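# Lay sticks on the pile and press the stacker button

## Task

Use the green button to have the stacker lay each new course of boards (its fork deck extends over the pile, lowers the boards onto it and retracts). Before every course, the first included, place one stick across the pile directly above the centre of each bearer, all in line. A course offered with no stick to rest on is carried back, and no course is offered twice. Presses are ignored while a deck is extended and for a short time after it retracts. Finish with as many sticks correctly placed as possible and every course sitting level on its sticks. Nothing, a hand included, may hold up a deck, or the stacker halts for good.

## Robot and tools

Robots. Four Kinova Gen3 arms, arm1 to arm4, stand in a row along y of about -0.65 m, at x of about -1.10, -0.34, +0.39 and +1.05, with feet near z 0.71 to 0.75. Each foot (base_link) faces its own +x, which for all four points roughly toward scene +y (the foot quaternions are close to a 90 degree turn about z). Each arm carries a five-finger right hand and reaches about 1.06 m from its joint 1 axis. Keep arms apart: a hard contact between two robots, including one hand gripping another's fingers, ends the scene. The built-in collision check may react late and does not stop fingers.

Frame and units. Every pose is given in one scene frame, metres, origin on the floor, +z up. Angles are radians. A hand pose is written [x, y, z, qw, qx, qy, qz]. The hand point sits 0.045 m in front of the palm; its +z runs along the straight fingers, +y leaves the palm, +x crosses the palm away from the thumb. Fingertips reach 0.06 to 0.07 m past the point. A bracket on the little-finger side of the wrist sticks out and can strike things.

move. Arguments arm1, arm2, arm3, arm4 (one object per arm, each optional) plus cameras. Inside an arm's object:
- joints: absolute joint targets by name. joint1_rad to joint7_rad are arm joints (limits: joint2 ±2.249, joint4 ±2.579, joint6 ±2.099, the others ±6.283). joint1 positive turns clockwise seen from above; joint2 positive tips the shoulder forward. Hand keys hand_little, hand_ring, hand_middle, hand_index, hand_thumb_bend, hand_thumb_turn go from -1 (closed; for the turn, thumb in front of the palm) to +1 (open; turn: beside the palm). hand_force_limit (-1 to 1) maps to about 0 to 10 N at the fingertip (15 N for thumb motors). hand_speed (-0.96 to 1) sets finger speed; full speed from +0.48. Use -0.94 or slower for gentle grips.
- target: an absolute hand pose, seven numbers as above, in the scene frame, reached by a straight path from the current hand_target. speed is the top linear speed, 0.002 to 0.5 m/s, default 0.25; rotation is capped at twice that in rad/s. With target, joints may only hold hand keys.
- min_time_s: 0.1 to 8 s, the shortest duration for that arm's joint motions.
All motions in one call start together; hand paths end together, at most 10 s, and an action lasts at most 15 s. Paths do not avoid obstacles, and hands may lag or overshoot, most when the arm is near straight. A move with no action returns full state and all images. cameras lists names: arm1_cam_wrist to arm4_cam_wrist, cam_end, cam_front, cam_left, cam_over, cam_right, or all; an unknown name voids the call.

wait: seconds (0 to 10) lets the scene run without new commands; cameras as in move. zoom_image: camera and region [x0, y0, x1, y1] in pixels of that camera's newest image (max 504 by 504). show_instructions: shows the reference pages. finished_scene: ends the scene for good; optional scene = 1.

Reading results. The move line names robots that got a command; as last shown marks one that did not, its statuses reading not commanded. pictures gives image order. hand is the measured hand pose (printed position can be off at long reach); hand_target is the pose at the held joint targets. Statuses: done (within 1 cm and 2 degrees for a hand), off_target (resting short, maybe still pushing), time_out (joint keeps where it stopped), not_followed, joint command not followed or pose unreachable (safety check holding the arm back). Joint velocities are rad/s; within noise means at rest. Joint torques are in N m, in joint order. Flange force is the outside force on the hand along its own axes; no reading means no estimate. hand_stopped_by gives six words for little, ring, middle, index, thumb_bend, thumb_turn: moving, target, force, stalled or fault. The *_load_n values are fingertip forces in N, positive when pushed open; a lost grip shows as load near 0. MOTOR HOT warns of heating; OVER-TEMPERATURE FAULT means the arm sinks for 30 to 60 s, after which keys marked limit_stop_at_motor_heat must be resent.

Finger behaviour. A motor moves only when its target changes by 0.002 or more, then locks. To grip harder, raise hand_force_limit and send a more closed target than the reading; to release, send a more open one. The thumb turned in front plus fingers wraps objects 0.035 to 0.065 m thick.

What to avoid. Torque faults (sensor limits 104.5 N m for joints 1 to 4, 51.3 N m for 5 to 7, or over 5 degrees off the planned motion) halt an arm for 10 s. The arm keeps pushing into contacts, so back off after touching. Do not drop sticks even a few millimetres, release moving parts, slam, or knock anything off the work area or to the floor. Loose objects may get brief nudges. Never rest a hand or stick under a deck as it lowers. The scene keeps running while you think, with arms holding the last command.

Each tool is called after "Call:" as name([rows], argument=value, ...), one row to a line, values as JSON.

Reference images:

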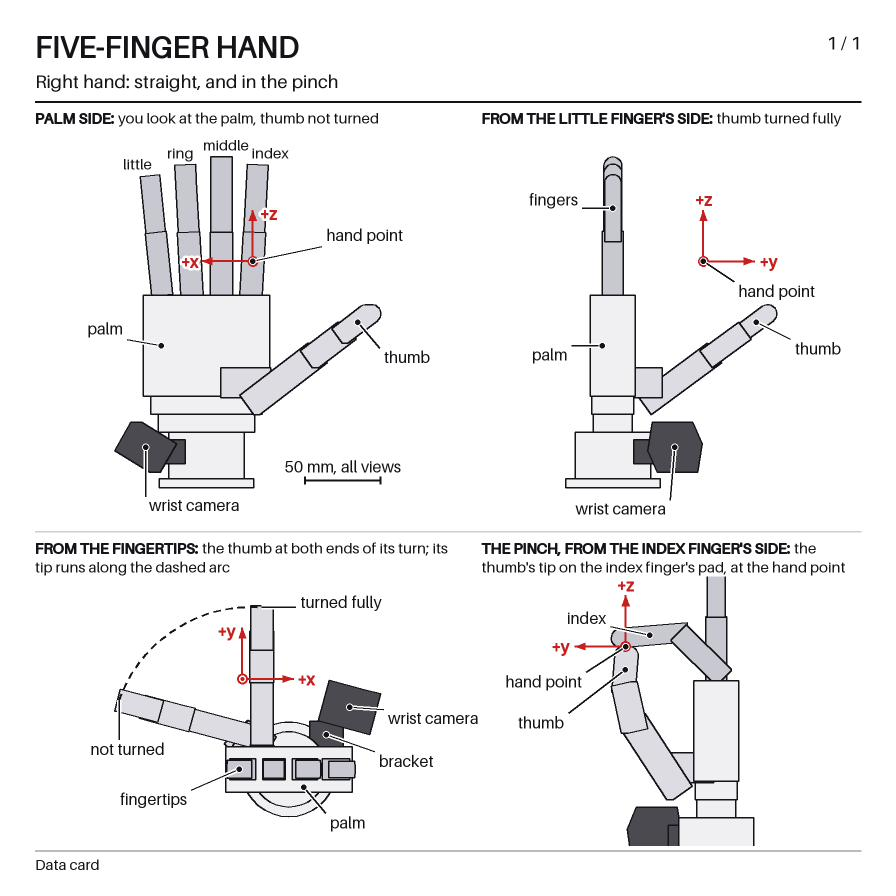

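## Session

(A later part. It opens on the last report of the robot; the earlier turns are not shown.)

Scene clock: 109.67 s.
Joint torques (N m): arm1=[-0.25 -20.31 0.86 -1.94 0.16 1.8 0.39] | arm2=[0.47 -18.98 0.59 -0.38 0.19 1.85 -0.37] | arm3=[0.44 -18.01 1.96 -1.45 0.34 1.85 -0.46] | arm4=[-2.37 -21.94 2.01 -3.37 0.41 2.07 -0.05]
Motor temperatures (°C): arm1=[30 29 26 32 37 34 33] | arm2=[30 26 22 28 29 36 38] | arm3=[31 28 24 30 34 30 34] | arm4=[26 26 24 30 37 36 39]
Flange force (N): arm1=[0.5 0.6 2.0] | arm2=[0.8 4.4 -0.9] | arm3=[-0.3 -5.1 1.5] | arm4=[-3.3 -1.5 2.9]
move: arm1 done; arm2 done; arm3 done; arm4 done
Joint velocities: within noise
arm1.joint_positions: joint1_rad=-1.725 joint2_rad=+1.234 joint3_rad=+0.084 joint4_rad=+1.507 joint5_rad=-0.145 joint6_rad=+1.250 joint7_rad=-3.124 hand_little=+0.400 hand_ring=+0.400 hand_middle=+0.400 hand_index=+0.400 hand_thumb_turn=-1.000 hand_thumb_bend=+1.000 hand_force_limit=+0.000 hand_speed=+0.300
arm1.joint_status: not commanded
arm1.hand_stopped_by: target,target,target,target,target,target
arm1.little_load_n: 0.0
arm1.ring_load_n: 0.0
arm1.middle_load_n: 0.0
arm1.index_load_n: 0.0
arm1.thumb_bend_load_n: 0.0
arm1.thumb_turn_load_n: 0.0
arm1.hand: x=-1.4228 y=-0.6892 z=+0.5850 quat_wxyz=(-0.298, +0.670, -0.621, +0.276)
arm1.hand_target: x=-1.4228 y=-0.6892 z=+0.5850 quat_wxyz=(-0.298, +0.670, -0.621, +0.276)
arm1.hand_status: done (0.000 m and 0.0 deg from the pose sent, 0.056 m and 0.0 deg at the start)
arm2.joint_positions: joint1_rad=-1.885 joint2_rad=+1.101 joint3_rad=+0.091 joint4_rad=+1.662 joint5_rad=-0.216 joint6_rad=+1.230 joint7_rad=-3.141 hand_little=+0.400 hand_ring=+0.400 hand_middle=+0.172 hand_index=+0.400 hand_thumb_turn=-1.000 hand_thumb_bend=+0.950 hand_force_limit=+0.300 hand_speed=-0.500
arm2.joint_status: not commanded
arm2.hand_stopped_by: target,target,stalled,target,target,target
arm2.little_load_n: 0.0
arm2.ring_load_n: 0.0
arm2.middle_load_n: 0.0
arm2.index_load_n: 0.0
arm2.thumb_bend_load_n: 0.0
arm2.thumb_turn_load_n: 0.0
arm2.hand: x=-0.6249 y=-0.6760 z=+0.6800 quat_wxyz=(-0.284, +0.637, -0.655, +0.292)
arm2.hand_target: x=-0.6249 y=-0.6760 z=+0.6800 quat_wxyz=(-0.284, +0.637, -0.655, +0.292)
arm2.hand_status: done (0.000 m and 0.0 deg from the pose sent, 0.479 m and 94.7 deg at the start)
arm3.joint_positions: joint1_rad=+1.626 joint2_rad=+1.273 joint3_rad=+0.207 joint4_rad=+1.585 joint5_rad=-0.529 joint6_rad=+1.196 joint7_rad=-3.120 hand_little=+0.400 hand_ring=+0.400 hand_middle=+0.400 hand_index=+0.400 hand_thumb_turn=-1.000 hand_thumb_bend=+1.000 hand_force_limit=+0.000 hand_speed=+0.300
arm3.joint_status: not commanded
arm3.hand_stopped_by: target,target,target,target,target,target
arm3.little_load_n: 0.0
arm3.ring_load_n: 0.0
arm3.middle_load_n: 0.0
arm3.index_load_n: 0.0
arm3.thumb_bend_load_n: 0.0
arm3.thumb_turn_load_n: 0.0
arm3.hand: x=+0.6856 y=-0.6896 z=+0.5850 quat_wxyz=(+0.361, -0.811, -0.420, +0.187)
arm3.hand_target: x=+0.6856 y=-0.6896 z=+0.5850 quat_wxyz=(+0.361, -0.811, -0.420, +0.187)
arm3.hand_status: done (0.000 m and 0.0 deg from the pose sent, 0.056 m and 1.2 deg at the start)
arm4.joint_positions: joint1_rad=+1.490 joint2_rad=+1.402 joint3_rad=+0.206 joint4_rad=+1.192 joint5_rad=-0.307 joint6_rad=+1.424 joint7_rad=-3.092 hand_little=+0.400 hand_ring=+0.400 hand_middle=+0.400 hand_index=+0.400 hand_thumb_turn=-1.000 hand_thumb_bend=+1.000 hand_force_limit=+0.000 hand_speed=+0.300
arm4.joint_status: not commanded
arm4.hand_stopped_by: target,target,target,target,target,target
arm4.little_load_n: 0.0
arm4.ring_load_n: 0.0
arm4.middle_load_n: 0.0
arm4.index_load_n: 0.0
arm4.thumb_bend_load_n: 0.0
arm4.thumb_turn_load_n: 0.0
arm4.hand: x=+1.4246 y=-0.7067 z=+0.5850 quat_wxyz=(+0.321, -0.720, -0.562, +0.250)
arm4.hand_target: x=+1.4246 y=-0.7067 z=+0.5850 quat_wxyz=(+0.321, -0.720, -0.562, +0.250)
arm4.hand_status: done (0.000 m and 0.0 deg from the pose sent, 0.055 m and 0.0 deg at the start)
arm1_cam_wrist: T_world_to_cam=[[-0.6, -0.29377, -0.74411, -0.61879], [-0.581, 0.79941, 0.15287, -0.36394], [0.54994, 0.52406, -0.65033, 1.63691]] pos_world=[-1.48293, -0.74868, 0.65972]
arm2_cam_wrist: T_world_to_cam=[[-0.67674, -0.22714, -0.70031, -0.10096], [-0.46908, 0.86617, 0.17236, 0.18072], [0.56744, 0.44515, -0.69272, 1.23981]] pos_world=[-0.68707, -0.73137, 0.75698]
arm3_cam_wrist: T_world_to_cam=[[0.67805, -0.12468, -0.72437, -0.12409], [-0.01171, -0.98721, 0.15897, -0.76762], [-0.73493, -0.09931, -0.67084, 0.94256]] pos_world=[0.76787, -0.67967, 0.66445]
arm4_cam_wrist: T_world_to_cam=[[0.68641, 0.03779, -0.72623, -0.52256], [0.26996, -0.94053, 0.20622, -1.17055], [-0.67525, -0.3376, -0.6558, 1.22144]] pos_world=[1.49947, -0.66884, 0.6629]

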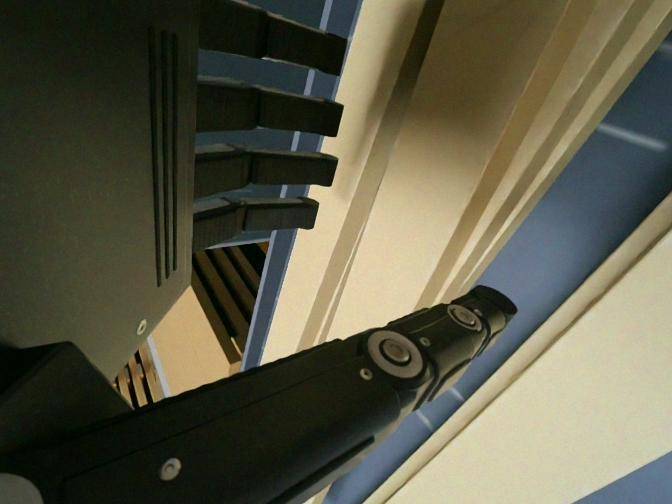

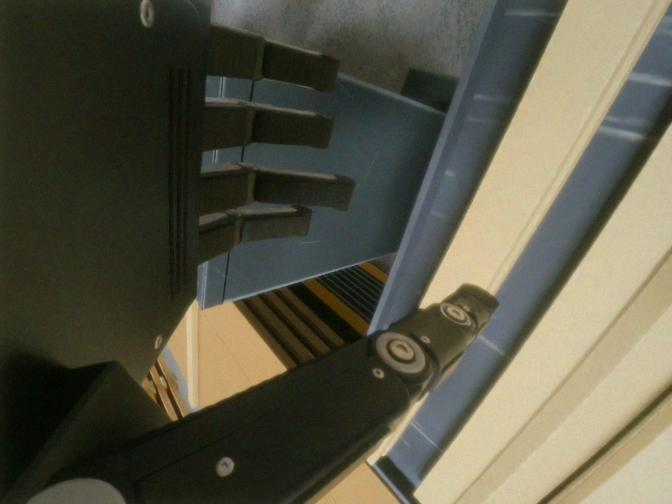

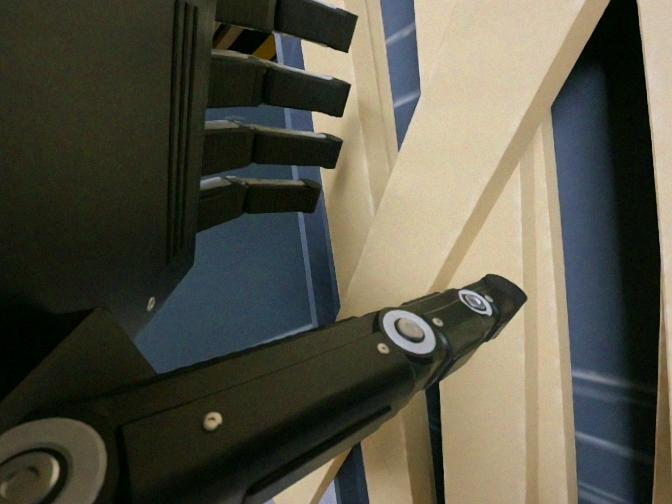

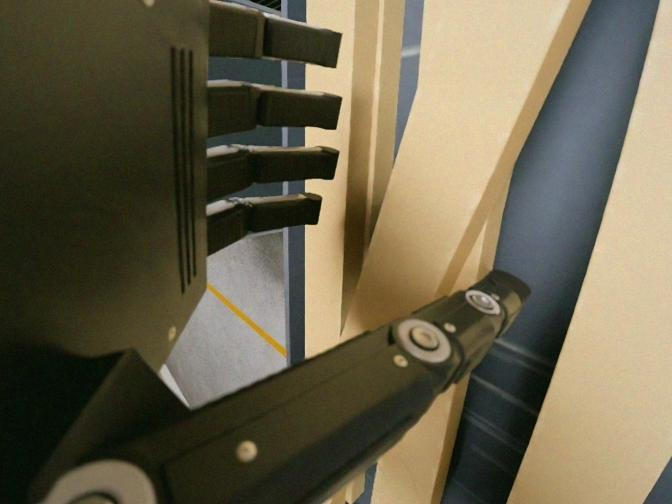

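Call:
move(arm1={"target":[-1.4205,-0.6890,0.559,0.2984,-0.6702,0.6206,-0.2763],"speed":0.04}, arm2={"target":[-0.6269,-0.676,0.575,0.2835,-0.6368,0.6549,-0.2916],"speed":0.15,"joints":{"hand_speed":0,"hand_middle":0.405,"hand_thumb_bend":1.0}}, arm3={"target":[0.6889,-0.6919,0.559,0.3611,-0.8109,-0.4203,0.1872],"speed":0.04}, arm4={"target":[1.4271,-0.7073,0.559,0.3207,-0.7202,-0.5617,0.2501],"speed":0.04}, cameras=["arm1_cam_wrist","arm2_cam_wrist","arm3_cam_wrist","arm4_cam_wrist"])

Scene clock: 113.40 s.
Joint torques (N m): arm1=[-0.2 34.68 -2.22 -11.18 -1.28 -33.66 1.45] | arm2=[0.45 -19.71 0.53 0.43 0.23 1.83 -0.37] | arm3=[2.26 2.76 7.51 -0.86 4.13 -9.28 -0.45] | arm4=[-2.46 -22.03 1.87 -3.23 0.4 2.08 -0.08]
Motor temperatures (°C): arm1=[30 29 26 32 37 34 33] | arm2=[30 26 22 28 29 36 38] | arm3=[31 28 24 30 34 30 34] | arm4=[26 26 24 30 37 36 39]
Flange force (N): arm1=[0.5 -108.4 -126.7] | arm2=[0.7 4.7 -0.3] | arm3=[13.8 -38.4 -41.0] | arm4=[-3.5 -1.4 2.6]
move: arm1 done; arm2 done; arm3 done; arm4 done
TORQUE WARNING: arm1's joint6_rad reached its warning level (29.4 N m). A warning alone does not stop the arm.
Joint velocities: within noise
arm1.joint_positions: joint1_rad=-1.723 joint2_rad=+1.289 joint3_rad=+0.080 joint4_rad=+1.484 joint5_rad=-0.148 joint6_rad=+1.219 joint7_rad=-3.123 hand_little=+0.400 hand_ring=+0.400 hand_middle=+0.400 hand_index=+0.400 hand_thumb_turn=-1.000 hand_thumb_bend=+1.000 hand_force_limit=+0.000 hand_speed=+0.300
arm1.joint_status: not commanded
arm1.hand_stopped_by: target,target,target,target,target,target
arm1.little_load_n: 0.0
arm1.ring_load_n: 0.0
arm1.middle_load_n: 0.0
arm1.index_load_n: 0.0
arm1.thumb_bend_load_n: 0.0
arm1.thumb_turn_load_n: 0.0
arm1.hand: x=-1.4199 y=-0.6890 z=+0.5595 quat_wxyz=(-0.299, +0.670, -0.620, +0.277)
arm1.hand_target: x=-1.4205 y=-0.6890 z=+0.5590 quat_wxyz=(-0.298, +0.670, -0.621, +0.276)
arm1.hand_status: done (0.001 m and 0.1 deg from the pose sent, 0.026 m and 0.0 deg at the start)
arm2.joint_positions: joint1_rad=-1.874 joint2_rad=+1.339 joint3_rad=+0.074 joint4_rad=+1.534 joint5_rad=-0.231 joint6_rad=+1.120 joint7_rad=-3.128 hand_little=+0.400 hand_ring=+0.400 hand_middle=+0.406 hand_index=+0.400 hand_thumb_turn=-1.000 hand_thumb_bend=+1.000 hand_force_limit=+0.300 hand_speed=+0.000
arm2.joint_status: all done
arm2.hand_stopped_by: target,target,target,target,target,target
arm2.little_load_n: 0.0
arm2.ring_load_n: 0.0
arm2.middle_load_n: 0.0
arm2.index_load_n: 0.0
arm2.thumb_bend_load_n: 0.0
arm2.thumb_turn_load_n: 0.0
arm2.hand: x=-0.6269 y=-0.6760 z=+0.5750 quat_wxyz=(-0.284, +0.637, -0.655, +0.292)
arm2.hand_target: x=-0.6269 y=-0.6760 z=+0.5750 quat_wxyz=(-0.284, +0.637, -0.655, +0.292)
arm2.hand_status: done (0.000 m and 0.0 deg from the pose sent, 0.105 m and 0.0 deg at the start)
arm3.joint_positions: joint1_rad=+1.634 joint2_rad=+1.334 joint3_rad=+0.201 joint4_rad=+1.536 joint5_rad=-0.535 joint6_rad=+1.183 joint7_rad=-3.116 hand_little=+0.400 hand_ring=+0.400 hand_middle=+0.400 hand_index=+0.400 hand_thumb_turn=-1.000 hand_thumb_bend=+1.000 hand_force_limit=+0.000 hand_speed=+0.300
arm3.joint_status: not commanded
arm3.hand_stopped_by: target,target,target,target,target,target
arm3.little_load_n: 0.0
arm3.ring_load_n: 0.0
arm3.middle_load_n: -1.5
arm3.index_load_n: 0.0
arm3.thumb_bend_load_n: 0.0
arm3.thumb_turn_load_n: 0.0
arm3.hand: x=+0.6889 y=-0.6919 z=+0.5590 quat_wxyz=(+0.361, -0.811, -0.420, +0.187)
arm3.hand_target: x=+0.6889 y=-0.6919 z=+0.5590 quat_wxyz=(+0.361, -0.811, -0.420, +0.187)
arm3.hand_status: done (0.000 m and 0.0 deg from the pose sent, 0.026 m and 0.0 deg at the start)
arm4.joint_positions: joint1_rad=+1.495 joint2_rad=+1.462 joint3_rad=+0.203 joint4_rad=+1.137 joint5_rad=-0.311 joint6_rad=+1.419 joint7_rad=-3.096 hand_little=+0.400 hand_ring=+0.400 hand_middle=+0.400 hand_index=+0.400 hand_thumb_turn=-1.000 hand_thumb_bend=+1.000 hand_force_limit=+0.000 hand_speed=+0.300
arm4.joint_status: not commanded
arm4.hand_stopped_by: target,target,target,target,target,target
arm4.little_load_n: 0.0
arm4.ring_load_n: 0.0
arm4.middle_load_n: 0.0
arm4.index_load_n: 0.0
arm4.thumb_bend_load_n: 0.0
arm4.thumb_turn_load_n: 0.0
arm4.hand: x=+1.4271 y=-0.7073 z=+0.5590 quat_wxyz=(+0.321, -0.720, -0.562, +0.250)
arm4.hand_target: x=+1.4271 y=-0.7073 z=+0.5590 quat_wxyz=(+0.321, -0.720, -0.562, +0.250)
arm4.hand_status: done (0.000 m and 0.0 deg from the pose sent, 0.026 m and 0.0 deg at the start)
arm1_cam_wrist: T_world_to_cam=[[-0.59832, -0.2937, -0.74549, -0.63282], [-0.58131, 0.79943, 0.1516, -0.35823], [0.55145, 0.52407, -0.64905, 1.62003]] pos_world=[-1.48023, -0.74848, 0.63402]
arm2_cam_wrist: T_world_to_cam=[[-0.67678, -0.22706, -0.7003, -0.17576], [-0.46902, 0.86619, 0.17243, 0.19795], [0.56744, 0.44515, -0.69272, 1.16815]] pos_world=[-0.68897, -0.73137, 0.65198]
arm3_cam_wrist: T_world_to_cam=[[0.67809, -0.12468, -0.72433, -0.1455], [-0.01179, -0.98723, 0.1589, -0.76562], [-0.73488, -0.09921, -0.6709, 0.9274]] pos_world=[0.77116, -0.68197, 0.63845]
arm4_cam_wrist: T_world_to_cam=[[0.68641, 0.03779, -0.72623, -0.54314], [0.26996, -0.94053, 0.20622, -1.16643], [-0.67525, -0.3376, -0.6558, 1.20587]] pos_world=[1.50197, -0.66944, 0.6369]

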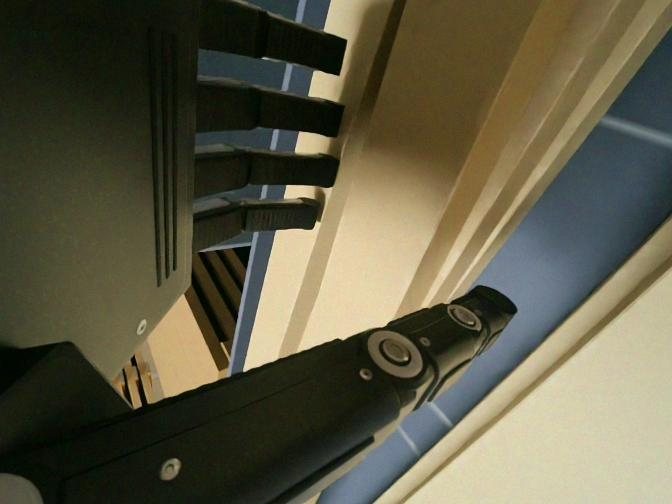

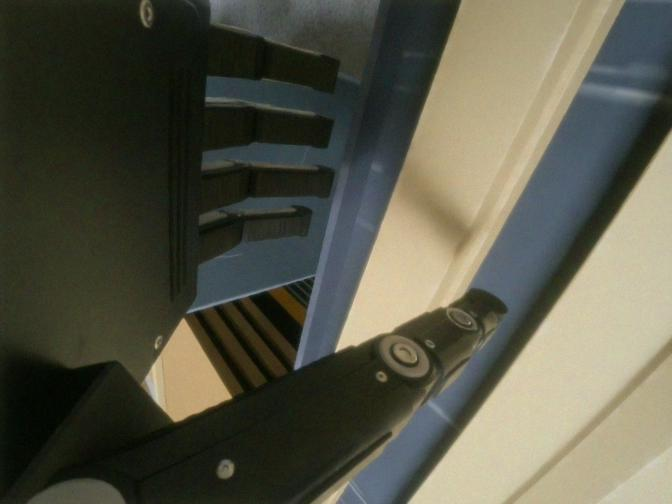

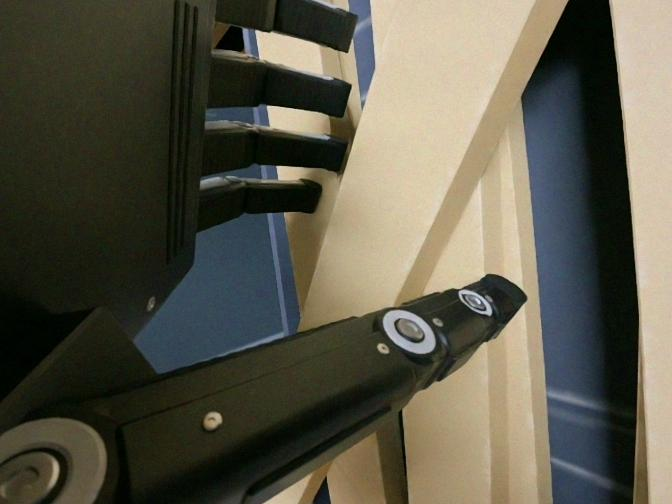

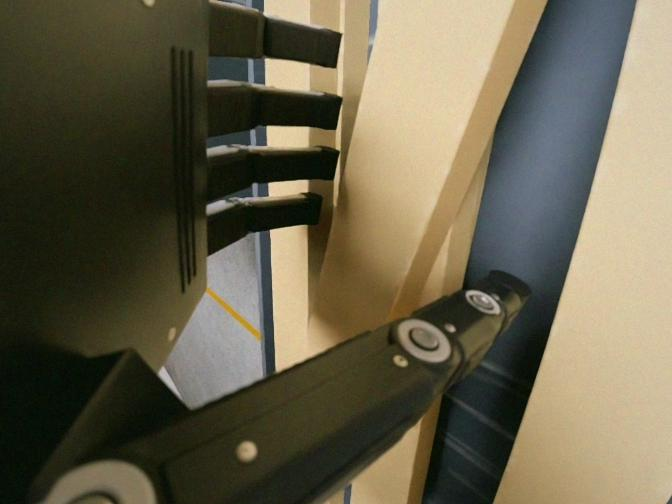

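Call:
move(arm1={"target":[-1.4205,-0.6890,0.572,0.2984,-0.6702,0.6206,-0.2763],"speed":0.04}, arm2={"target":[-0.6269,-0.676,0.555,0.2835,-0.6368,0.6549,-0.2916],"speed":0.05}, arm3={"target":[0.6889,-0.6919,0.563,0.3611,-0.8109,-0.4203,0.1872],"speed":0.04})

Scene clock: 114.57 s.
Joint torques (N m): arm1=[-0.23 -20.29 0.84 -1.76 0.17 1.82 0.35] | arm2=[0.47 -19.76 0.54 0.47 0.21 1.85 -0.37] | arm3=[-0.2 -16.34 1.08 -2.28 -0.41 0.34 -0.32] | arm4=[-2.52 -22.03 1.98 -3.32 0.37 2.05 -0.05]
Motor temperatures (°C): arm1=[30 30 26 32 37 34 33] | arm2=[30 26 22 28 29 36 38] | arm3=[31 28 24 30 34 30 34] | arm4=[26 26 24 30 37 36 39]
Flange force (N): arm1=[0.4 0.6 2.0] | arm2=[0.7 4.4 0.0] | arm3=[-2.4 -9.8 -4.3] | arm4=[-3.6 -1.7 2.7]
move: arm1 done; arm2 done; arm3 done
TORQUE WARNING: arm1's joint6_rad reached its warning level (29.4 N m). A warning alone does not stop the arm.
Joint velocities: within noise
arm1.joint_positions: joint1_rad=-1.724 joint2_rad=+1.260 joint3_rad=+0.082 joint4_rad=+1.501 joint5_rad=-0.147 joint6_rad=+1.229 joint7_rad=-3.123 hand_little=+0.400 hand_ring=+0.400 hand_middle=+0.400 hand_index=+0.400 hand_thumb_turn=-1.000 hand_thumb_bend=+1.000 hand_force_limit=+0.000 hand_speed=+0.300
arm1.joint_status: not commanded
arm1.hand_stopped_by: target,target,target,target,target,target
arm1.little_load_n: 0.0
arm1.ring_load_n: 0.0
arm1.middle_load_n: 0.0
arm1.index_load_n: 0.0
arm1.thumb_bend_load_n: 0.0
arm1.thumb_turn_load_n: 0.0
arm1.hand: x=-1.4205 y=-0.6890 z=+0.5720 quat_wxyz=(-0.298, +0.670, -0.621, +0.276)
arm1.hand_target: x=-1.4205 y=-0.6890 z=+0.5720 quat_wxyz=(-0.298, +0.670, -0.621, +0.276)
arm1.hand_status: done (0.000 m and 0.0 deg from the pose sent, 0.013 m and 0.1 deg at the start)
arm2.joint_positions: joint1_rad=-1.873 joint2_rad=+1.384 joint3_rad=+0.072 joint4_rad=+1.502 joint5_rad=-0.233 joint6_rad=+1.106 joint7_rad=-3.127 hand_little=+0.400 hand_ring=+0.400 hand_middle=+0.406 hand_index=+0.400 hand_thumb_turn=-1.000 hand_thumb_bend=+1.000 hand_force_limit=+0.300 hand_speed=+0.000
arm2.joint_status: not commanded
arm2.hand_stopped_by: target,target,target,target,target,target
arm2.little_load_n: 0.0
arm2.ring_load_n: 0.5
arm2.middle_load_n: 0.0
arm2.index_load_n: 0.0
arm2.thumb_bend_load_n: 0.0
arm2.thumb_turn_load_n: 0.0
arm2.hand: x=-0.6269 y=-0.6760 z=+0.5550 quat_wxyz=(-0.284, +0.637, -0.655, +0.292)
arm2.hand_target: x=-0.6269 y=-0.6760 z=+0.5550 quat_wxyz=(-0.284, +0.637, -0.655, +0.292)
arm2.hand_status: done (0.000 m and 0.0 deg from the pose sent, 0.020 m and 0.0 deg at the start)
arm3.joint_positions: joint1_rad=+1.633 joint2_rad=+1.325 joint3_rad=+0.202 joint4_rad=+1.542 joint5_rad=-0.533 joint6_rad=+1.187 joint7_rad=-3.117 hand_little=+0.400 hand_ring=+0.400 hand_middle=+0.400 hand_index=+0.400 hand_thumb_turn=-1.000 hand_thumb_bend=+1.000 hand_force_limit=+0.000 hand_speed=+0.300
arm3.joint_status: not commanded
arm3.hand_stopped_by: target,target,target,target,target,target
arm3.little_load_n: 0.0
arm3.ring_load_n: 0.0
arm3.middle_load_n: 0.0
arm3.index_load_n: 0.0
arm3.thumb_bend_load_n: 0.0
arm3.thumb_turn_load_n: 0.0
arm3.hand: x=+0.6889 y=-0.6919 z=+0.5630 quat_wxyz=(+0.361, -0.811, -0.420, +0.187)
arm3.hand_target: x=+0.6889 y=-0.6919 z=+0.5630 quat_wxyz=(+0.361, -0.811, -0.420, +0.187)
arm3.hand_status: done (0.000 m and 0.0 deg from the pose sent, 0.004 m and 0.0 deg at the start)
arm4: as last shown
arm4.middle_load_n: -0.5
pictures: none

Call:
move(arm1={"joints":{"hand_speed":-0.6,"hand_force_limit":-0.4,"hand_little":0.0,"hand_ring":0.0,"hand_middle":0.0,"hand_index":0.0}}, arm2={"target":[-0.6269,-0.676,0.543,0.2835,-0.6368,0.6549,-0.2916],"speed":0.03}, arm3={"target":[0.6889,-0.6919,0.5655,0.3611,-0.8109,-0.4203,0.1872],"speed":0.04,"joints":{"hand_speed":-0.6,"hand_force_limit":-0.4,"hand_little":0.0,"hand_ring":0.0,"hand_middle":0.0,"hand_index":0.0}}, arm4={"joints":{"hand_speed":-0.6,"hand_force_limit":-0.4,"hand_little":0.0,"hand_ring":0.0,"hand_middle":0.0,"hand_index":0.0}})

Call:
move(arm1={"target":[-1.4205,-0.6890,0.5695,0.2984,-0.6702,0.6206,-0.2763],"speed":0.03}, arm2={"target":[-0.6269,-0.676,0.538,0.2835,-0.6368,0.6549,-0.2916],"speed":0.03}, arm3={"target":[0.6889,-0.6919,0.5635,0.3611,-0.8109,-0.4203,0.1872],"speed":0.03}, cameras=["arm1_cam_wrist","arm2_cam_wrist","arm3_cam_wrist","arm4_cam_wrist","cam_left","cam_right"])

Scene clock: 115.93 s.
Joint torques (N m): arm1=[-0.27 -20.26 0.88 -1.82 0.19 1.78 0.37] | arm2=[0.47 -19.86 0.51 0.58 0.19 1.82 -0.36] | arm3=[0.39 -18.22 1.97 -1.35 0.31 1.82 -0.48] | arm4=[-2.52 -22.05 1.97 -3.33 0.34 2.03 -0.08]
Motor temperatures (°C): arm1=[30 30 26 32 37 34 33] | arm2=[30 26 22 28 29 36 38] | arm3=[31 28 24 30 34 30 34] | arm4=[26 26 24 30 37 36 39]
Flange force (N): arm1=[0.4 0.4 2.0] | arm2=[0.7 4.9 -0.1] | arm3=[-0.4 -5.1 1.2] | arm4=[-3.6 -1.7 2.7]
move: arm1 done; arm2 done; arm3 done; arm4 done
Joint velocities: within noise
arm1.joint_positions: joint1_rad=-1.724 joint2_rad=+1.260 joint3_rad=+0.082 joint4_rad=+1.501 joint5_rad=-0.147 joint6_rad=+1.229 joint7_rad=-3.123 hand_little=+0.000 hand_ring=+0.000 hand_middle=+0.000 hand_index=+0.000 hand_thumb_turn=-1.000 hand_thumb_bend=+1.000 hand_force_limit=-0.400 hand_speed=-0.600
arm1.joint_status: all done
arm1.hand_stopped_by: target,target,target,target,target,target
arm1.little_load_n: 0.0
arm1.ring_load_n: 0.0
arm1.middle_load_n: 0.0
arm1.index_load_n: 0.0
arm1.thumb_bend_load_n: 0.0
arm1.thumb_turn_load_n: 0.0
arm1.hand: x=-1.4205 y=-0.6890 z=+0.5720 quat_wxyz=(-0.298, +0.670, -0.621, +0.276)
arm1.hand_target: x=-1.4205 y=-0.6890 z=+0.5720 quat_wxyz=(-0.298, +0.670, -0.621, +0.276)
arm1.hand_status: not commanded
arm2.joint_positions: joint1_rad=-1.872 joint2_rad=+1.412 joint3_rad=+0.070 joint4_rad=+1.481 joint5_rad=-0.234 joint6_rad=+1.100 joint7_rad=-3.126 hand_little=+0.400 hand_ring=+0.400 hand_middle=+0.406 hand_index=+0.400 hand_thumb_turn=-1.000 hand_thumb_bend=+1.000 hand_force_limit=+0.300 hand_speed=+0.000
arm2.joint_status: not commanded
arm2.hand_stopped_by: target,target,target,target,target,target
arm2.little_load_n: 0.0
arm2.ring_load_n: 0.0
arm2.middle_load_n: 0.0
arm2.index_load_n: 0.0
arm2.thumb_bend_load_n: 0.0
arm2.thumb_turn_load_n: 0.0
arm2.hand: x=-0.6269 y=-0.6760 z=+0.5430 quat_wxyz=(-0.284, +0.637, -0.655, +0.292)
arm2.hand_target: x=-0.6269 y=-0.6760 z=+0.5430 quat_wxyz=(-0.284, +0.637, -0.655, +0.292)
arm2.hand_status: done (0.000 m and 0.0 deg from the pose sent, 0.012 m and 0.0 deg at the start)
arm3.joint_positions: joint1_rad=+1.633 joint2_rad=+1.319 joint3_rad=+0.203 joint4_rad=+1.545 joint5_rad=-0.533 joint6_rad=+1.189 joint7_rad=-3.118 hand_little=+0.000 hand_ring=+0.000 hand_middle=+0.000 hand_index=+0.000 hand_thumb_turn=-1.000 hand_thumb_bend=+1.000 hand_force_limit=-0.400 hand_speed=-0.600
arm3.joint_status: all done
arm3.hand_stopped_by: target,target,target,target,target,target
arm3.little_load_n: 0.0
arm3.ring_load_n: 0.0
arm3.middle_load_n: 0.0
arm3.index_load_n: 0.0
arm3.thumb_bend_load_n: 0.0
arm3.thumb_turn_load_n: 0.0
arm3.hand: x=+0.6889 y=-0.6919 z=+0.5655 quat_wxyz=(+0.361, -0.811, -0.420, +0.187)
arm3.hand_target: x=+0.6889 y=-0.6919 z=+0.5655 quat_wxyz=(+0.361, -0.811, -0.420, +0.187)
arm3.hand_status: done (0.000 m and 0.0 deg from the pose sent, 0.003 m and 0.0 deg at the start)
arm4.joint_positions: joint1_rad=+1.495 joint2_rad=+1.462 joint3_rad=+0.203 joint4_rad=+1.137 joint5_rad=-0.311 joint6_rad=+1.419 joint7_rad=-3.096 hand_little=+0.000 hand_ring=+0.000 hand_middle=+0.000 hand_index=+0.000 hand_thumb_turn=-1.000 hand_thumb_bend=+1.000 hand_force_limit=-0.400 hand_speed=-0.600
arm4.joint_status: all done
arm4.hand_stopped_by: target,target,target,target,target,target
arm4.little_load_n: 0.0
arm4.ring_load_n: 0.0
arm4.middle_load_n: 0.0
arm4.index_load_n: 0.0
arm4.thumb_bend_load_n: 0.0
arm4.thumb_turn_load_n: 0.0
arm4.hand: x=+1.4271 y=-0.7073 z=+0.5590 quat_wxyz=(+0.321, -0.720, -0.562, +0.250)
arm4.hand_target: x=+1.4271 y=-0.7073 z=+0.5590 quat_wxyz=(+0.321, -0.720, -0.562, +0.250)
arm4.hand_status: not commanded
pictures: none

Scene clock: 116.90 s.
Joint torques (N m): arm1=[-0.25 -20.3 0.94 -1.8 0.19 1.84 0.39] | arm2=[0.47 -19.86 0.56 0.55 0.22 1.84 -0.35] | arm3=[0.41 -18.24 1.97 -1.37 0.32 1.85 -0.49] | arm4=[-2.51 -22.04 1.93 -3.25 0.39 1.98 -0.1]
Motor temperatures (°C): arm1=[30 30 26 32 37 34 33] | arm2=[30 26 22 28 29 36 38] | arm3=[31 28 24 30 34 30 34] | arm4=[26 26 24 30 37 36 39]
Flange force (N): arm1=[0.5 0.4 2.2] | arm2=[0.7 4.7 0.1] | arm3=[-0.4 -5.2 1.4] | arm4=[-3.6 -1.3 2.4]
move: arm1 done; arm2 done; arm3 done
Joint velocities: within noise
arm1.joint_positions: joint1_rad=-1.724 joint2_rad=+1.266 joint3_rad=+0.082 joint4_rad=+1.498 joint5_rad=-0.147 joint6_rad=+1.227 joint7_rad=-3.123 hand_little=+0.000 hand_ring=+0.000 hand_middle=+0.000 hand_index=+0.000 hand_thumb_turn=-1.000 hand_thumb_bend=+1.000 hand_force_limit=-0.400 hand_speed=-0.600
arm1.joint_status: not commanded
arm1.hand_stopped_by: target,target,target,target,target,target
arm1.little_load_n: 0.0
arm1.ring_load_n: 0.0
arm1.middle_load_n: 0.0
arm1.index_load_n: 0.0
arm1.thumb_bend_load_n: 0.0
arm1.thumb_turn_load_n: 0.0
arm1.hand: x=-1.4205 y=-0.6890 z=+0.5695 quat_wxyz=(-0.298, +0.670, -0.621, +0.276)
arm1.hand_target: x=-1.4205 y=-0.6890 z=+0.5695 quat_wxyz=(-0.298, +0.670, -0.621, +0.276)
arm1.hand_status: done (0.000 m and 0.0 deg from the pose sent, 0.003 m and 0.0 deg at the start)
arm2.joint_positions: joint1_rad=-1.871 joint2_rad=+1.423 joint3_rad=+0.070 joint4_rad=+1.472 joint5_rad=-0.234 joint6_rad=+1.097 joint7_rad=-3.126 hand_little=+0.400 hand_ring=+0.400 hand_middle=+0.406 hand_index=+0.400 hand_thumb_turn=-1.000 hand_thumb_bend=+1.000 hand_force_limit=+0.300 hand_speed=+0.000
arm2.joint_status: not commanded
arm2.hand_stopped_by: target,target,target,target,target,target
arm2.little_load_n: 0.0
arm2.ring_load_n: 0.0
arm2.middle_load_n: 0.0
arm2.index_load_n: 0.0
arm2.thumb_bend_load_n: 0.0
arm2.thumb_turn_load_n: 0.0
arm2.hand: x=-0.6269 y=-0.6760 z=+0.5380 quat_wxyz=(-0.284, +0.637, -0.655, +0.292)
arm2.hand_target: x=-0.6269 y=-0.6760 z=+0.5380 quat_wxyz=(-0.284, +0.637, -0.655, +0.292)
arm2.hand_status: done (0.000 m and 0.0 deg from the pose sent, 0.005 m and 0.0 deg at the start)
arm3.joint_positions: joint1_rad=+1.633 joint2_rad=+1.324 joint3_rad=+0.202 joint4_rad=+1.543 joint5_rad=-0.533 joint6_rad=+1.187 joint7_rad=-3.117 hand_little=+0.000 hand_ring=+0.000 hand_middle=+0.000 hand_index=+0.000 hand_thumb_turn=-1.000 hand_thumb_bend=+1.000 hand_force_limit=-0.400 hand_speed=-0.600
arm3.joint_status: not commanded
arm3.hand_stopped_by: target,target,target,target,target,target
arm3.little_load_n: 0.0
arm3.ring_load_n: 0.0
arm3.middle_load_n: 0.0
arm3.index_load_n: 0.0
arm3.thumb_bend_load_n: 0.0
arm3.thumb_turn_load_n: 0.0
arm3.hand: x=+0.6889 y=-0.6919 z=+0.5635 quat_wxyz=(+0.361, -0.811, -0.420, +0.187)
arm3.hand_target: x=+0.6889 y=-0.6919 z=+0.5635 quat_wxyz=(+0.361, -0.811, -0.420, +0.187)
arm3.hand_status: done (0.000 m and 0.0 deg from the pose sent, 0.002 m and 0.0 deg at the start)
arm4: as last shown
arm4.thumb_turn_load_n: -0.5
arm1_cam_wrist: T_world_to_cam=[[-0.6, -0.29377, -0.74411, -0.62888], [-0.581, 0.79941, 0.15287, -0.36039], [0.54994, 0.52406, -0.65033, 1.62546]] pos_world=[-1.48063, -0.74848, 0.64422]
arm2_cam_wrist: T_world_to_cam=[[-0.67678, -0.22706, -0.7003, -0.20174], [-0.46902, 0.86619, 0.17243, 0.20428], [0.56744, 0.44515, -0.69272, 1.14258]] pos_world=[-0.68907, -0.73137, 0.61498]
arm3_cam_wrist: T_world_to_cam=[[0.678, -0.12469, -0.72441, -0.14212], [-0.0117, -0.98721, 0.15897, -0.76644], [-0.73497, -0.0993, -0.67079, 0.93035]] pos_world=[0.77116, -0.68197, 0.64295]
arm4_cam_wrist: T_world_to_cam=[[0.68641, 0.03779, -0.72623, -0.54314], [0.26996, -0.94053, 0.20622, -1.16643], [-0.67525, -0.3376, -0.6558, 1.20587]] pos_world=[1.50197, -0.66944, 0.6369]

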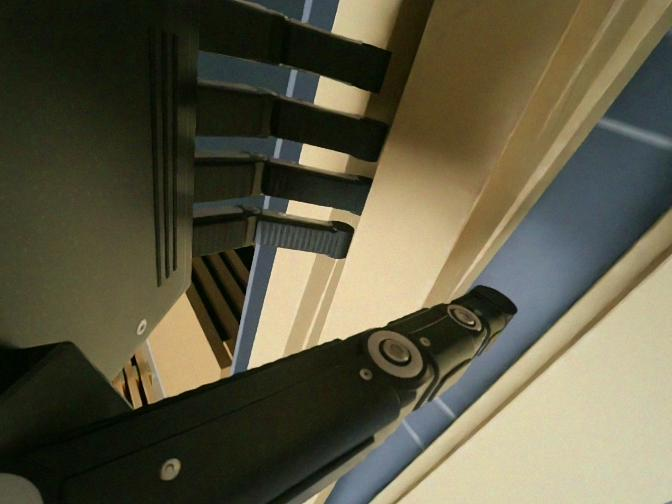

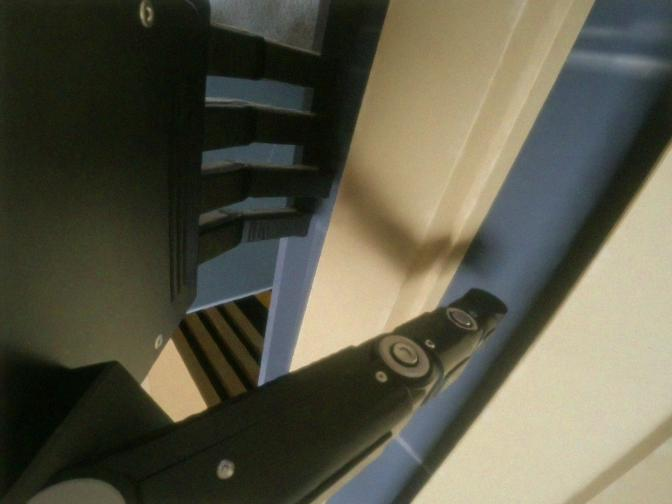

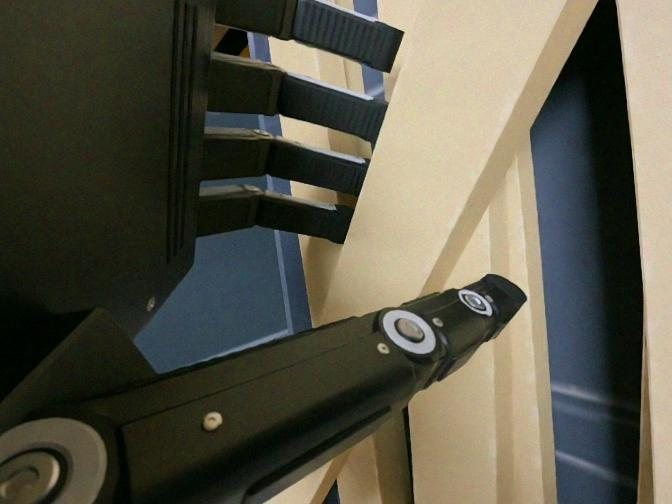

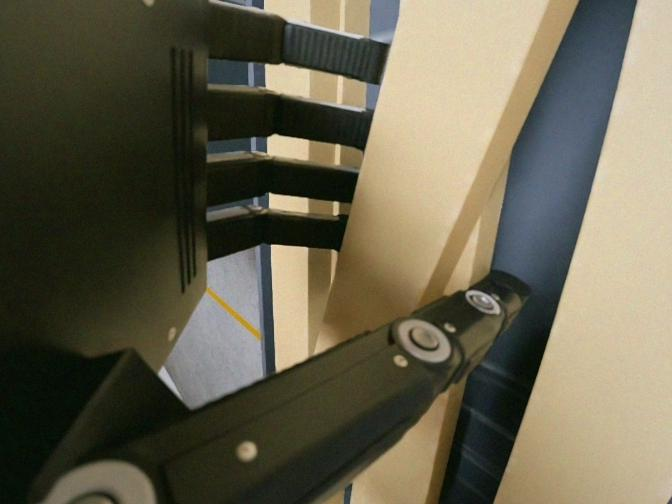

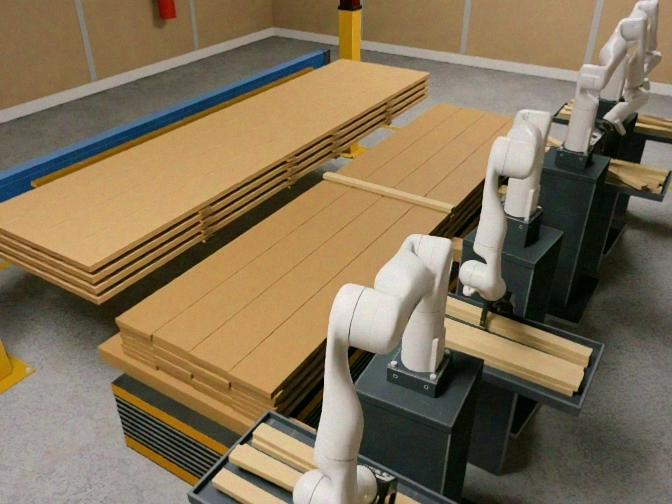

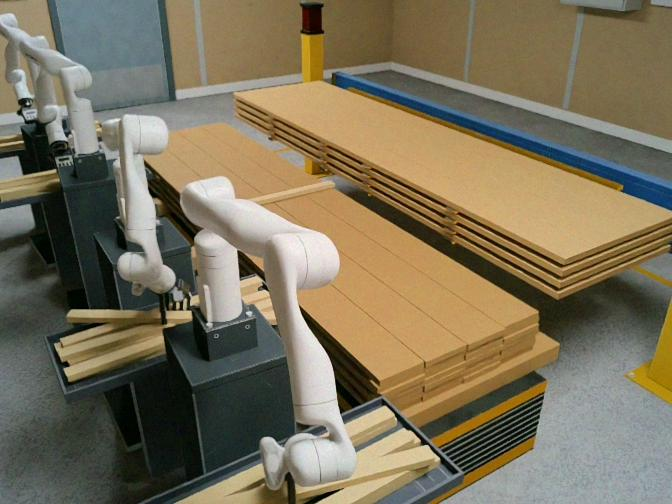

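Call:
move(arm1={"joints":{"hand_speed":-0.85,"hand_force_limit":0.3,"hand_thumb_bend":0.2}}, arm2={"joints":{"hand_speed":-0.6,"hand_force_limit":-0.4,"hand_little":0.0,"hand_ring":0.0,"hand_middle":0.0,"hand_index":0.0}}, arm3={"joints":{"hand_speed":-0.85,"hand_force_limit":0.3,"hand_thumb_bend":0.2}}, arm4={"joints":{"hand_speed":-0.85,"hand_force_limit":0.3,"hand_thumb_bend":0.2}})

Call:
move(arm2={"target":[-0.6269,-0.676,0.5355,0.2835,-0.6368,0.6549,-0.2916],"speed":0.03})

Call:
move(arm2={"joints":{"hand_speed":-0.85,"hand_force_limit":0.3,"hand_thumb_bend":0.2}}, cameras=["arm1_cam_wrist","arm2_cam_wrist","arm3_cam_wrist","arm4_cam_wrist","cam_left","cam_right"])

Scene clock: 120.77 s.
Joint torques (N m): arm1=[-0.21 -18.89 0.76 -1.76 0.09 1.16 0.42] | arm2=[0.45 -19.91 0.5 0.57 0.21 1.83 -0.35] | arm3=[0.46 -16.34 1.87 -1.64 0.12 0.79 -0.5] | arm4=[-2.56 -19.26 1.61 -2.71 0.22 1.23 -0.07]
Motor temperatures (°C): arm1=[30 30 26 32 37 34 33] | arm2=[30 27 22 28 29 36 38] | arm3=[31 28 24 30 34 30 34] | arm4=[26 27 24 30 37 36 39]
Flange force (N): arm1=[0.5 -1.8 -1.0] | arm2=[0.7 4.9 0.0] | arm3=[-0.4 -8.9 -2.9] | arm4=[-3.6 -4.4 -2.5]
move: arm1 off_target; arm2 done; arm3 off_target; arm4 off_target
Joint velocities: within noise
arm1.joint_positions: joint1_rad=-1.724 joint2_rad=+1.266 joint3_rad=+0.082 joint4_rad=+1.498 joint5_rad=-0.147 joint6_rad=+1.227 joint7_rad=-3.123 hand_little=+0.000 hand_ring=+0.000 hand_middle=+0.001 hand_index=+0.000 hand_thumb_turn=-1.000 hand_thumb_bend=+0.598 hand_force_limit=+0.300 hand_speed=-0.850
arm1.joint_status: hand_thumb_bend off_target (ended at +0.598, target +0.200); the others done
arm1.hand_stopped_by: target,target,target,target,force,target
arm1.little_load_n: 0.0
arm1.ring_load_n: 0.0
arm1.middle_load_n: 5.0
arm1.index_load_n: 0.0
arm1.thumb_bend_load_n: 9.5
arm1.thumb_turn_load_n: 1.0
arm1.hand: x=-1.4205 y=-0.6890 z=+0.5695 quat_wxyz=(-0.298, +0.670, -0.621, +0.276)
arm1.hand_target: x=-1.4205 y=-0.6890 z=+0.5695 quat_wxyz=(-0.298, +0.670, -0.621, +0.276)
arm1.hand_status: not commanded
arm2.joint_positions: joint1_rad=-1.871 joint2_rad=+1.423 joint3_rad=+0.070 joint4_rad=+1.472 joint5_rad=-0.234 joint6_rad=+1.097 joint7_rad=-3.126 hand_little=+0.000 hand_ring=+0.000 hand_middle=+0.005 hand_index=+0.000 hand_thumb_turn=-1.000 hand_thumb_bend=+1.000 hand_force_limit=-0.400 hand_speed=-0.600
arm2.joint_status: all done
arm2.hand_stopped_by: target,target,force,target,target,target
arm2.little_load_n: 0.0
arm2.ring_load_n: 0.0
arm2.middle_load_n: 0.0
arm2.index_load_n: 0.0
arm2.thumb_bend_load_n: 0.0
arm2.thumb_turn_load_n: 0.0
arm2.hand: x=-0.6269 y=-0.6760 z=+0.5380 quat_wxyz=(-0.284, +0.637, -0.655, +0.292)
arm2.hand_target: x=-0.6269 y=-0.6760 z=+0.5380 quat_wxyz=(-0.284, +0.637, -0.655, +0.292)
arm2.hand_status: not commanded
arm3.joint_positions: joint1_rad=+1.633 joint2_rad=+1.324 joint3_rad=+0.202 joint4_rad=+1.543 joint5_rad=-0.533 joint6_rad=+1.187 joint7_rad=-3.117 hand_little=+0.000 hand_ring=+0.000 hand_middle=+0.001 hand_index=+0.000 hand_thumb_turn=-1.000 hand_thumb_bend=+0.550 hand_force_limit=+0.300 hand_speed=-0.850
arm3.joint_status: hand_thumb_bend off_target (ended at +0.550, target +0.200); the others done
arm3.hand_stopped_by: target,target,target,target,force,target
arm3.little_load_n: 0.0
arm3.ring_load_n: 1.5
arm3.middle_load_n: 6.0
arm3.index_load_n: 0.0
arm3.thumb_bend_load_n: 9.5
arm3.thumb_turn_load_n: 2.0
arm3.hand: x=+0.6889 y=-0.6919 z=+0.5635 quat_wxyz=(+0.361, -0.811, -0.420, +0.187)
arm3.hand_target: x=+0.6889 y=-0.6919 z=+0.5635 quat_wxyz=(+0.361, -0.811, -0.420, +0.187)
arm3.hand_status: not commanded
arm4.joint_positions: joint1_rad=+1.495 joint2_rad=+1.462 joint3_rad=+0.203 joint4_rad=+1.137 joint5_rad=-0.311 joint6_rad=+1.419 joint7_rad=-3.096 hand_little=+0.000 hand_ring=+0.000 hand_middle=+0.001 hand_index=+0.000 hand_thumb_turn=-1.000 hand_thumb_bend=+0.556 hand_force_limit=+0.300 hand_speed=-0.850
arm4.joint_status: hand_thumb_bend off_target (ended at +0.556, target +0.200); the others done
arm4.hand_stopped_by: target,target,target,target,force,target
arm4.little_load_n: 0.0
arm4.ring_load_n: 0.0
arm4.middle_load_n: 5.5
arm4.index_load_n: 0.5
arm4.thumb_bend_load_n: 9.5
arm4.thumb_turn_load_n: 0.5
arm4.hand: x=+1.4271 y=-0.7073 z=+0.5590 quat_wxyz=(+0.321, -0.720, -0.562, +0.250)
arm4.hand_target: x=+1.4271 y=-0.7073 z=+0.5590 quat_wxyz=(+0.321, -0.720, -0.562, +0.250)
arm4.hand_status: not commanded
pictures: none

Scene clock: 121.73 s.
Joint torques (N m): arm1=[-0.2 -18.94 0.77 -1.81 0.09 1.17 0.4] | arm2=[0.45 -19.84 0.53 0.58 0.19 1.84 -0.34] | arm3=[0.41 -16.28 1.89 -1.66 0.1 0.79 -0.52] | arm4=[-2.49 -19.4 1.58 -2.79 0.23 1.33 -0.04]
Motor temperatures (°C): arm1=[30 30 26 32 37 34 33] | arm2=[30 27 22 28 29 36 38] | arm3=[31 28 24 30 34 30 34] | arm4=[26 27 24 30 37 36 39]
Flange force (N): arm1=[0.5 -1.9 -0.8] | arm2=[0.7 4.7 0.0] | arm3=[-0.6 -9.1 -3.0] | arm4=[-3.5 -4.6 -1.9]
move: arm2 done
Joint velocities: within noise
arm1, arm3, arm4: as last shown
arm2.joint_positions: joint1_rad=-1.871 joint2_rad=+1.429 joint3_rad=+0.070 joint4_rad=+1.468 joint5_rad=-0.235 joint6_rad=+1.096 joint7_rad=-3.126 hand_little=+0.000 hand_ring=+0.000 hand_middle=+0.005 hand_index=+0.000 hand_thumb_turn=-1.000 hand_thumb_bend=+1.000 hand_force_limit=-0.400 hand_speed=-0.600
arm2.joint_status: not commanded
arm2.hand_stopped_by: target,target,force,target,target,target
arm2.little_load_n: 0.0
arm2.ring_load_n: 0.0
arm2.middle_load_n: 0.0
arm2.index_load_n: 0.0
arm2.thumb_bend_load_n: 0.0
arm2.thumb_turn_load_n: 0.0
arm2.hand: x=-0.6269 y=-0.6760 z=+0.5355 quat_wxyz=(-0.284, +0.637, -0.655, +0.292)
arm2.hand_target: x=-0.6269 y=-0.6760 z=+0.5355 quat_wxyz=(-0.284, +0.637, -0.655, +0.292)
arm2.hand_status: done (0.000 m and 0.0 deg from the pose sent, 0.002 m and 0.0 deg at the start)
arm3.middle_load_n: 6.5
arm3.index_load_n: 0.5
arm3.thumb_turn_load_n: 1.5
arm4.index_load_n: 1.0
arm4.thumb_bend_load_n: 9.0
pictures: none

Scene clock: 125.17 s.
Joint torques (N m): arm1=[-0.22 -18.96 0.81 -1.84 0.09 1.16 0.39] | arm2=[0.45 -19.11 0.44 0.67 0.16 1.61 -0.35] | arm3=[0.37 -16.33 1.84 -1.63 0.11 0.81 -0.52] | arm4=[-2.47 -19.39 1.56 -2.69 0.2 1.28 -0.05]
Motor temperatures (°C): arm1=[30 30 26 32 37 34 33] | arm2=[30 27 22 28 29 36 38] | arm3=[31 28 24 30 34 30 34] | arm4=[26 27 24 30 37 36 39]
Flange force (N): arm1=[0.5 -1.9 -0.8] | arm2=[0.7 3.9 -1.6] | arm3=[-0.6 -8.9 -2.9] | arm4=[-3.5 -4.1 -2.3]
move: arm2 off_target
Joint velocities: within noise
arm1, arm3, arm4: as last shown
arm2.joint_positions: joint1_rad=-1.871 joint2_rad=+1.429 joint3_rad=+0.070 joint4_rad=+1.468 joint5_rad=-0.235 joint6_rad=+1.096 joint7_rad=-3.126 hand_little=+0.000 hand_ring=+0.000 hand_middle=+0.005 hand_index=+0.000 hand_thumb_turn=-1.000 hand_thumb_bend=+0.598 hand_force_limit=+0.300 hand_speed=-0.850
arm2.joint_status: hand_thumb_bend off_target (ended at +0.598, target +0.200); the others done
arm2.hand_stopped_by: target,target,force,target,force,target
arm2.little_load_n: 0.5
arm2.ring_load_n: 0.0
arm2.middle_load_n: 6.5
arm2.index_load_n: 1.5
arm2.thumb_bend_load_n: 9.5
arm2.thumb_turn_load_n: 1.0
arm2.hand: x=-0.6269 y=-0.6760 z=+0.5355 quat_wxyz=(-0.284, +0.637, -0.655, +0.292)
arm2.hand_target: x=-0.6269 y=-0.6760 z=+0.5355 quat_wxyz=(-0.284, +0.637, -0.655, +0.292)
arm2.hand_status: not commanded
arm3.middle_load_n: 6.0
arm3.index_load_n: 0.0
arm3.thumb_turn_load_n: 2.0
arm4.middle_load_n: 5.0
arm4.thumb_bend_load_n: 9.5
arm1_cam_wrist: T_world_to_cam=[[-0.6, -0.29377, -0.74411, -0.62888], [-0.581, 0.79941, 0.15287, -0.36039], [0.54994, 0.52406, -0.65033, 1.62546]] pos_world=[-1.48063, -0.74848, 0.64422]
arm2_cam_wrist: T_world_to_cam=[[-0.67675, -0.22712, -0.70031, -0.20344], [-0.46907, 0.86618, 0.17238, 0.20475], [0.56744, 0.44515, -0.69272, 1.14079]] pos_world=[-0.68897, -0.73137, 0.61248]
arm3_cam_wrist: T_world_to_cam=[[0.678, -0.12469, -0.72441, -0.14212], [-0.0117, -0.98721, 0.15897, -0.76644], [-0.73497, -0.0993, -0.67079, 0.93035]] pos_world=[0.77116, -0.68197, 0.64295]
arm4_cam_wrist: T_world_to_cam=[[0.68641, 0.03779, -0.72623, -0.54314], [0.26996, -0.94053, 0.20622, -1.16643], [-0.67525, -0.3376, -0.6558, 1.20587]] pos_world=[1.50197, -0.66944, 0.6369]

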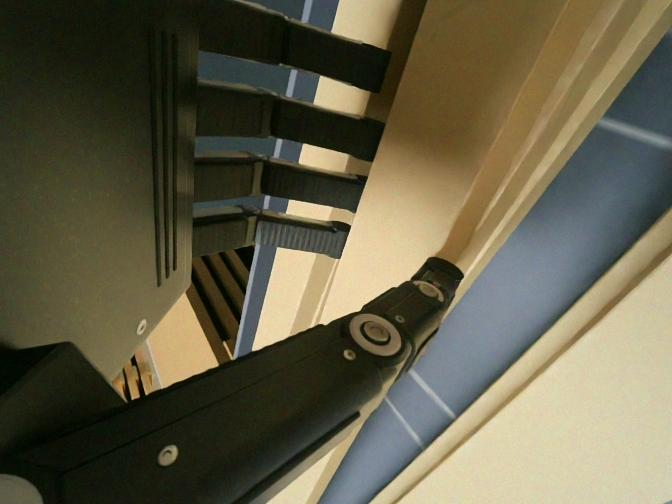

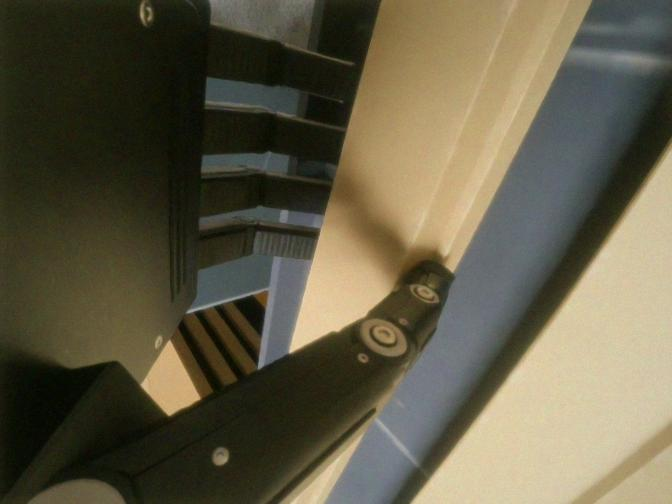

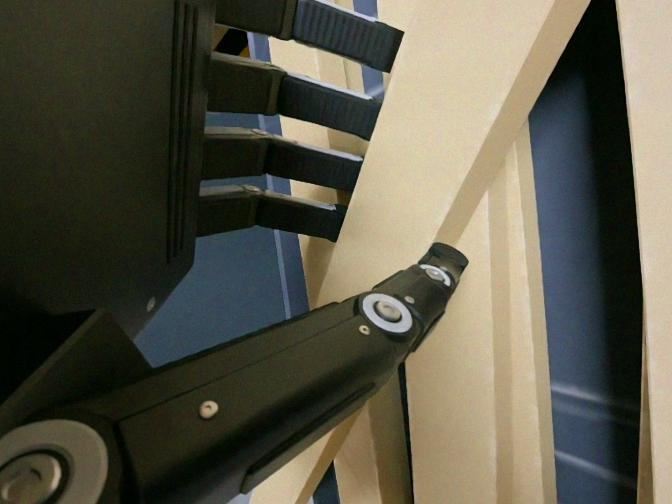

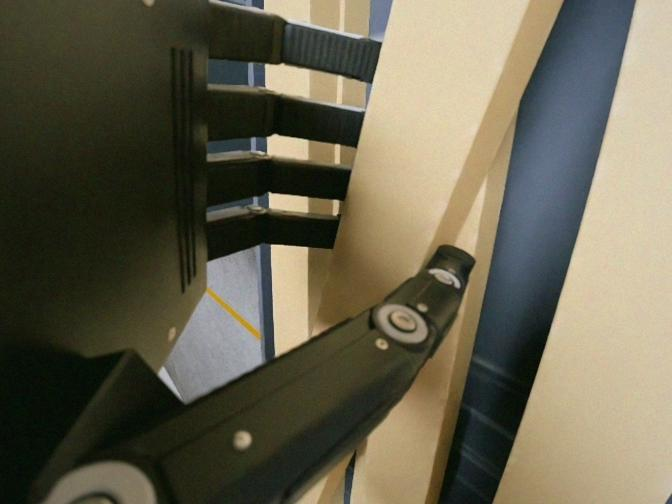

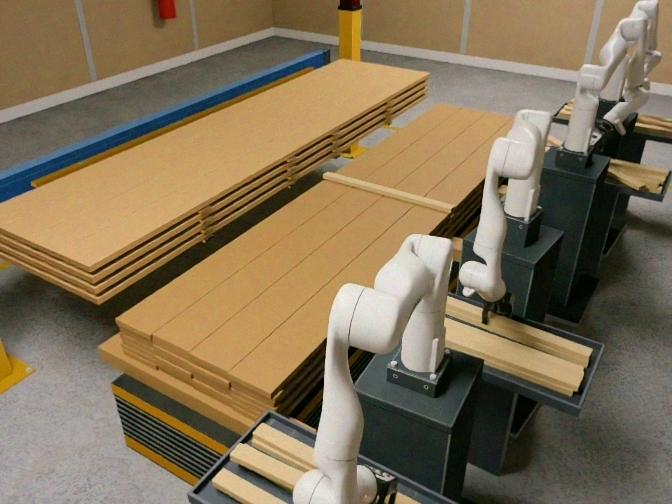

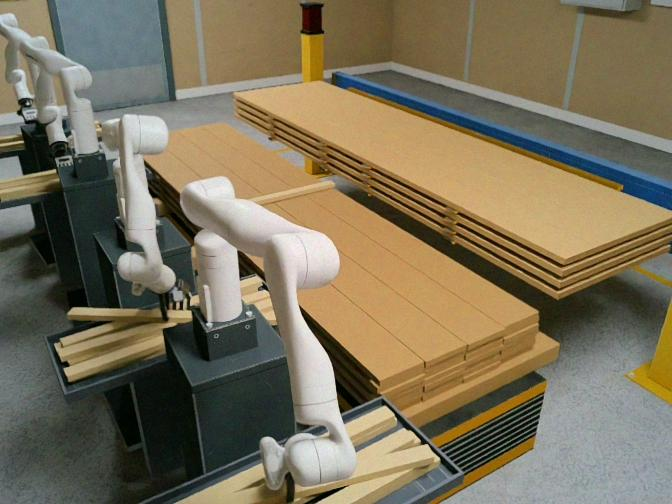

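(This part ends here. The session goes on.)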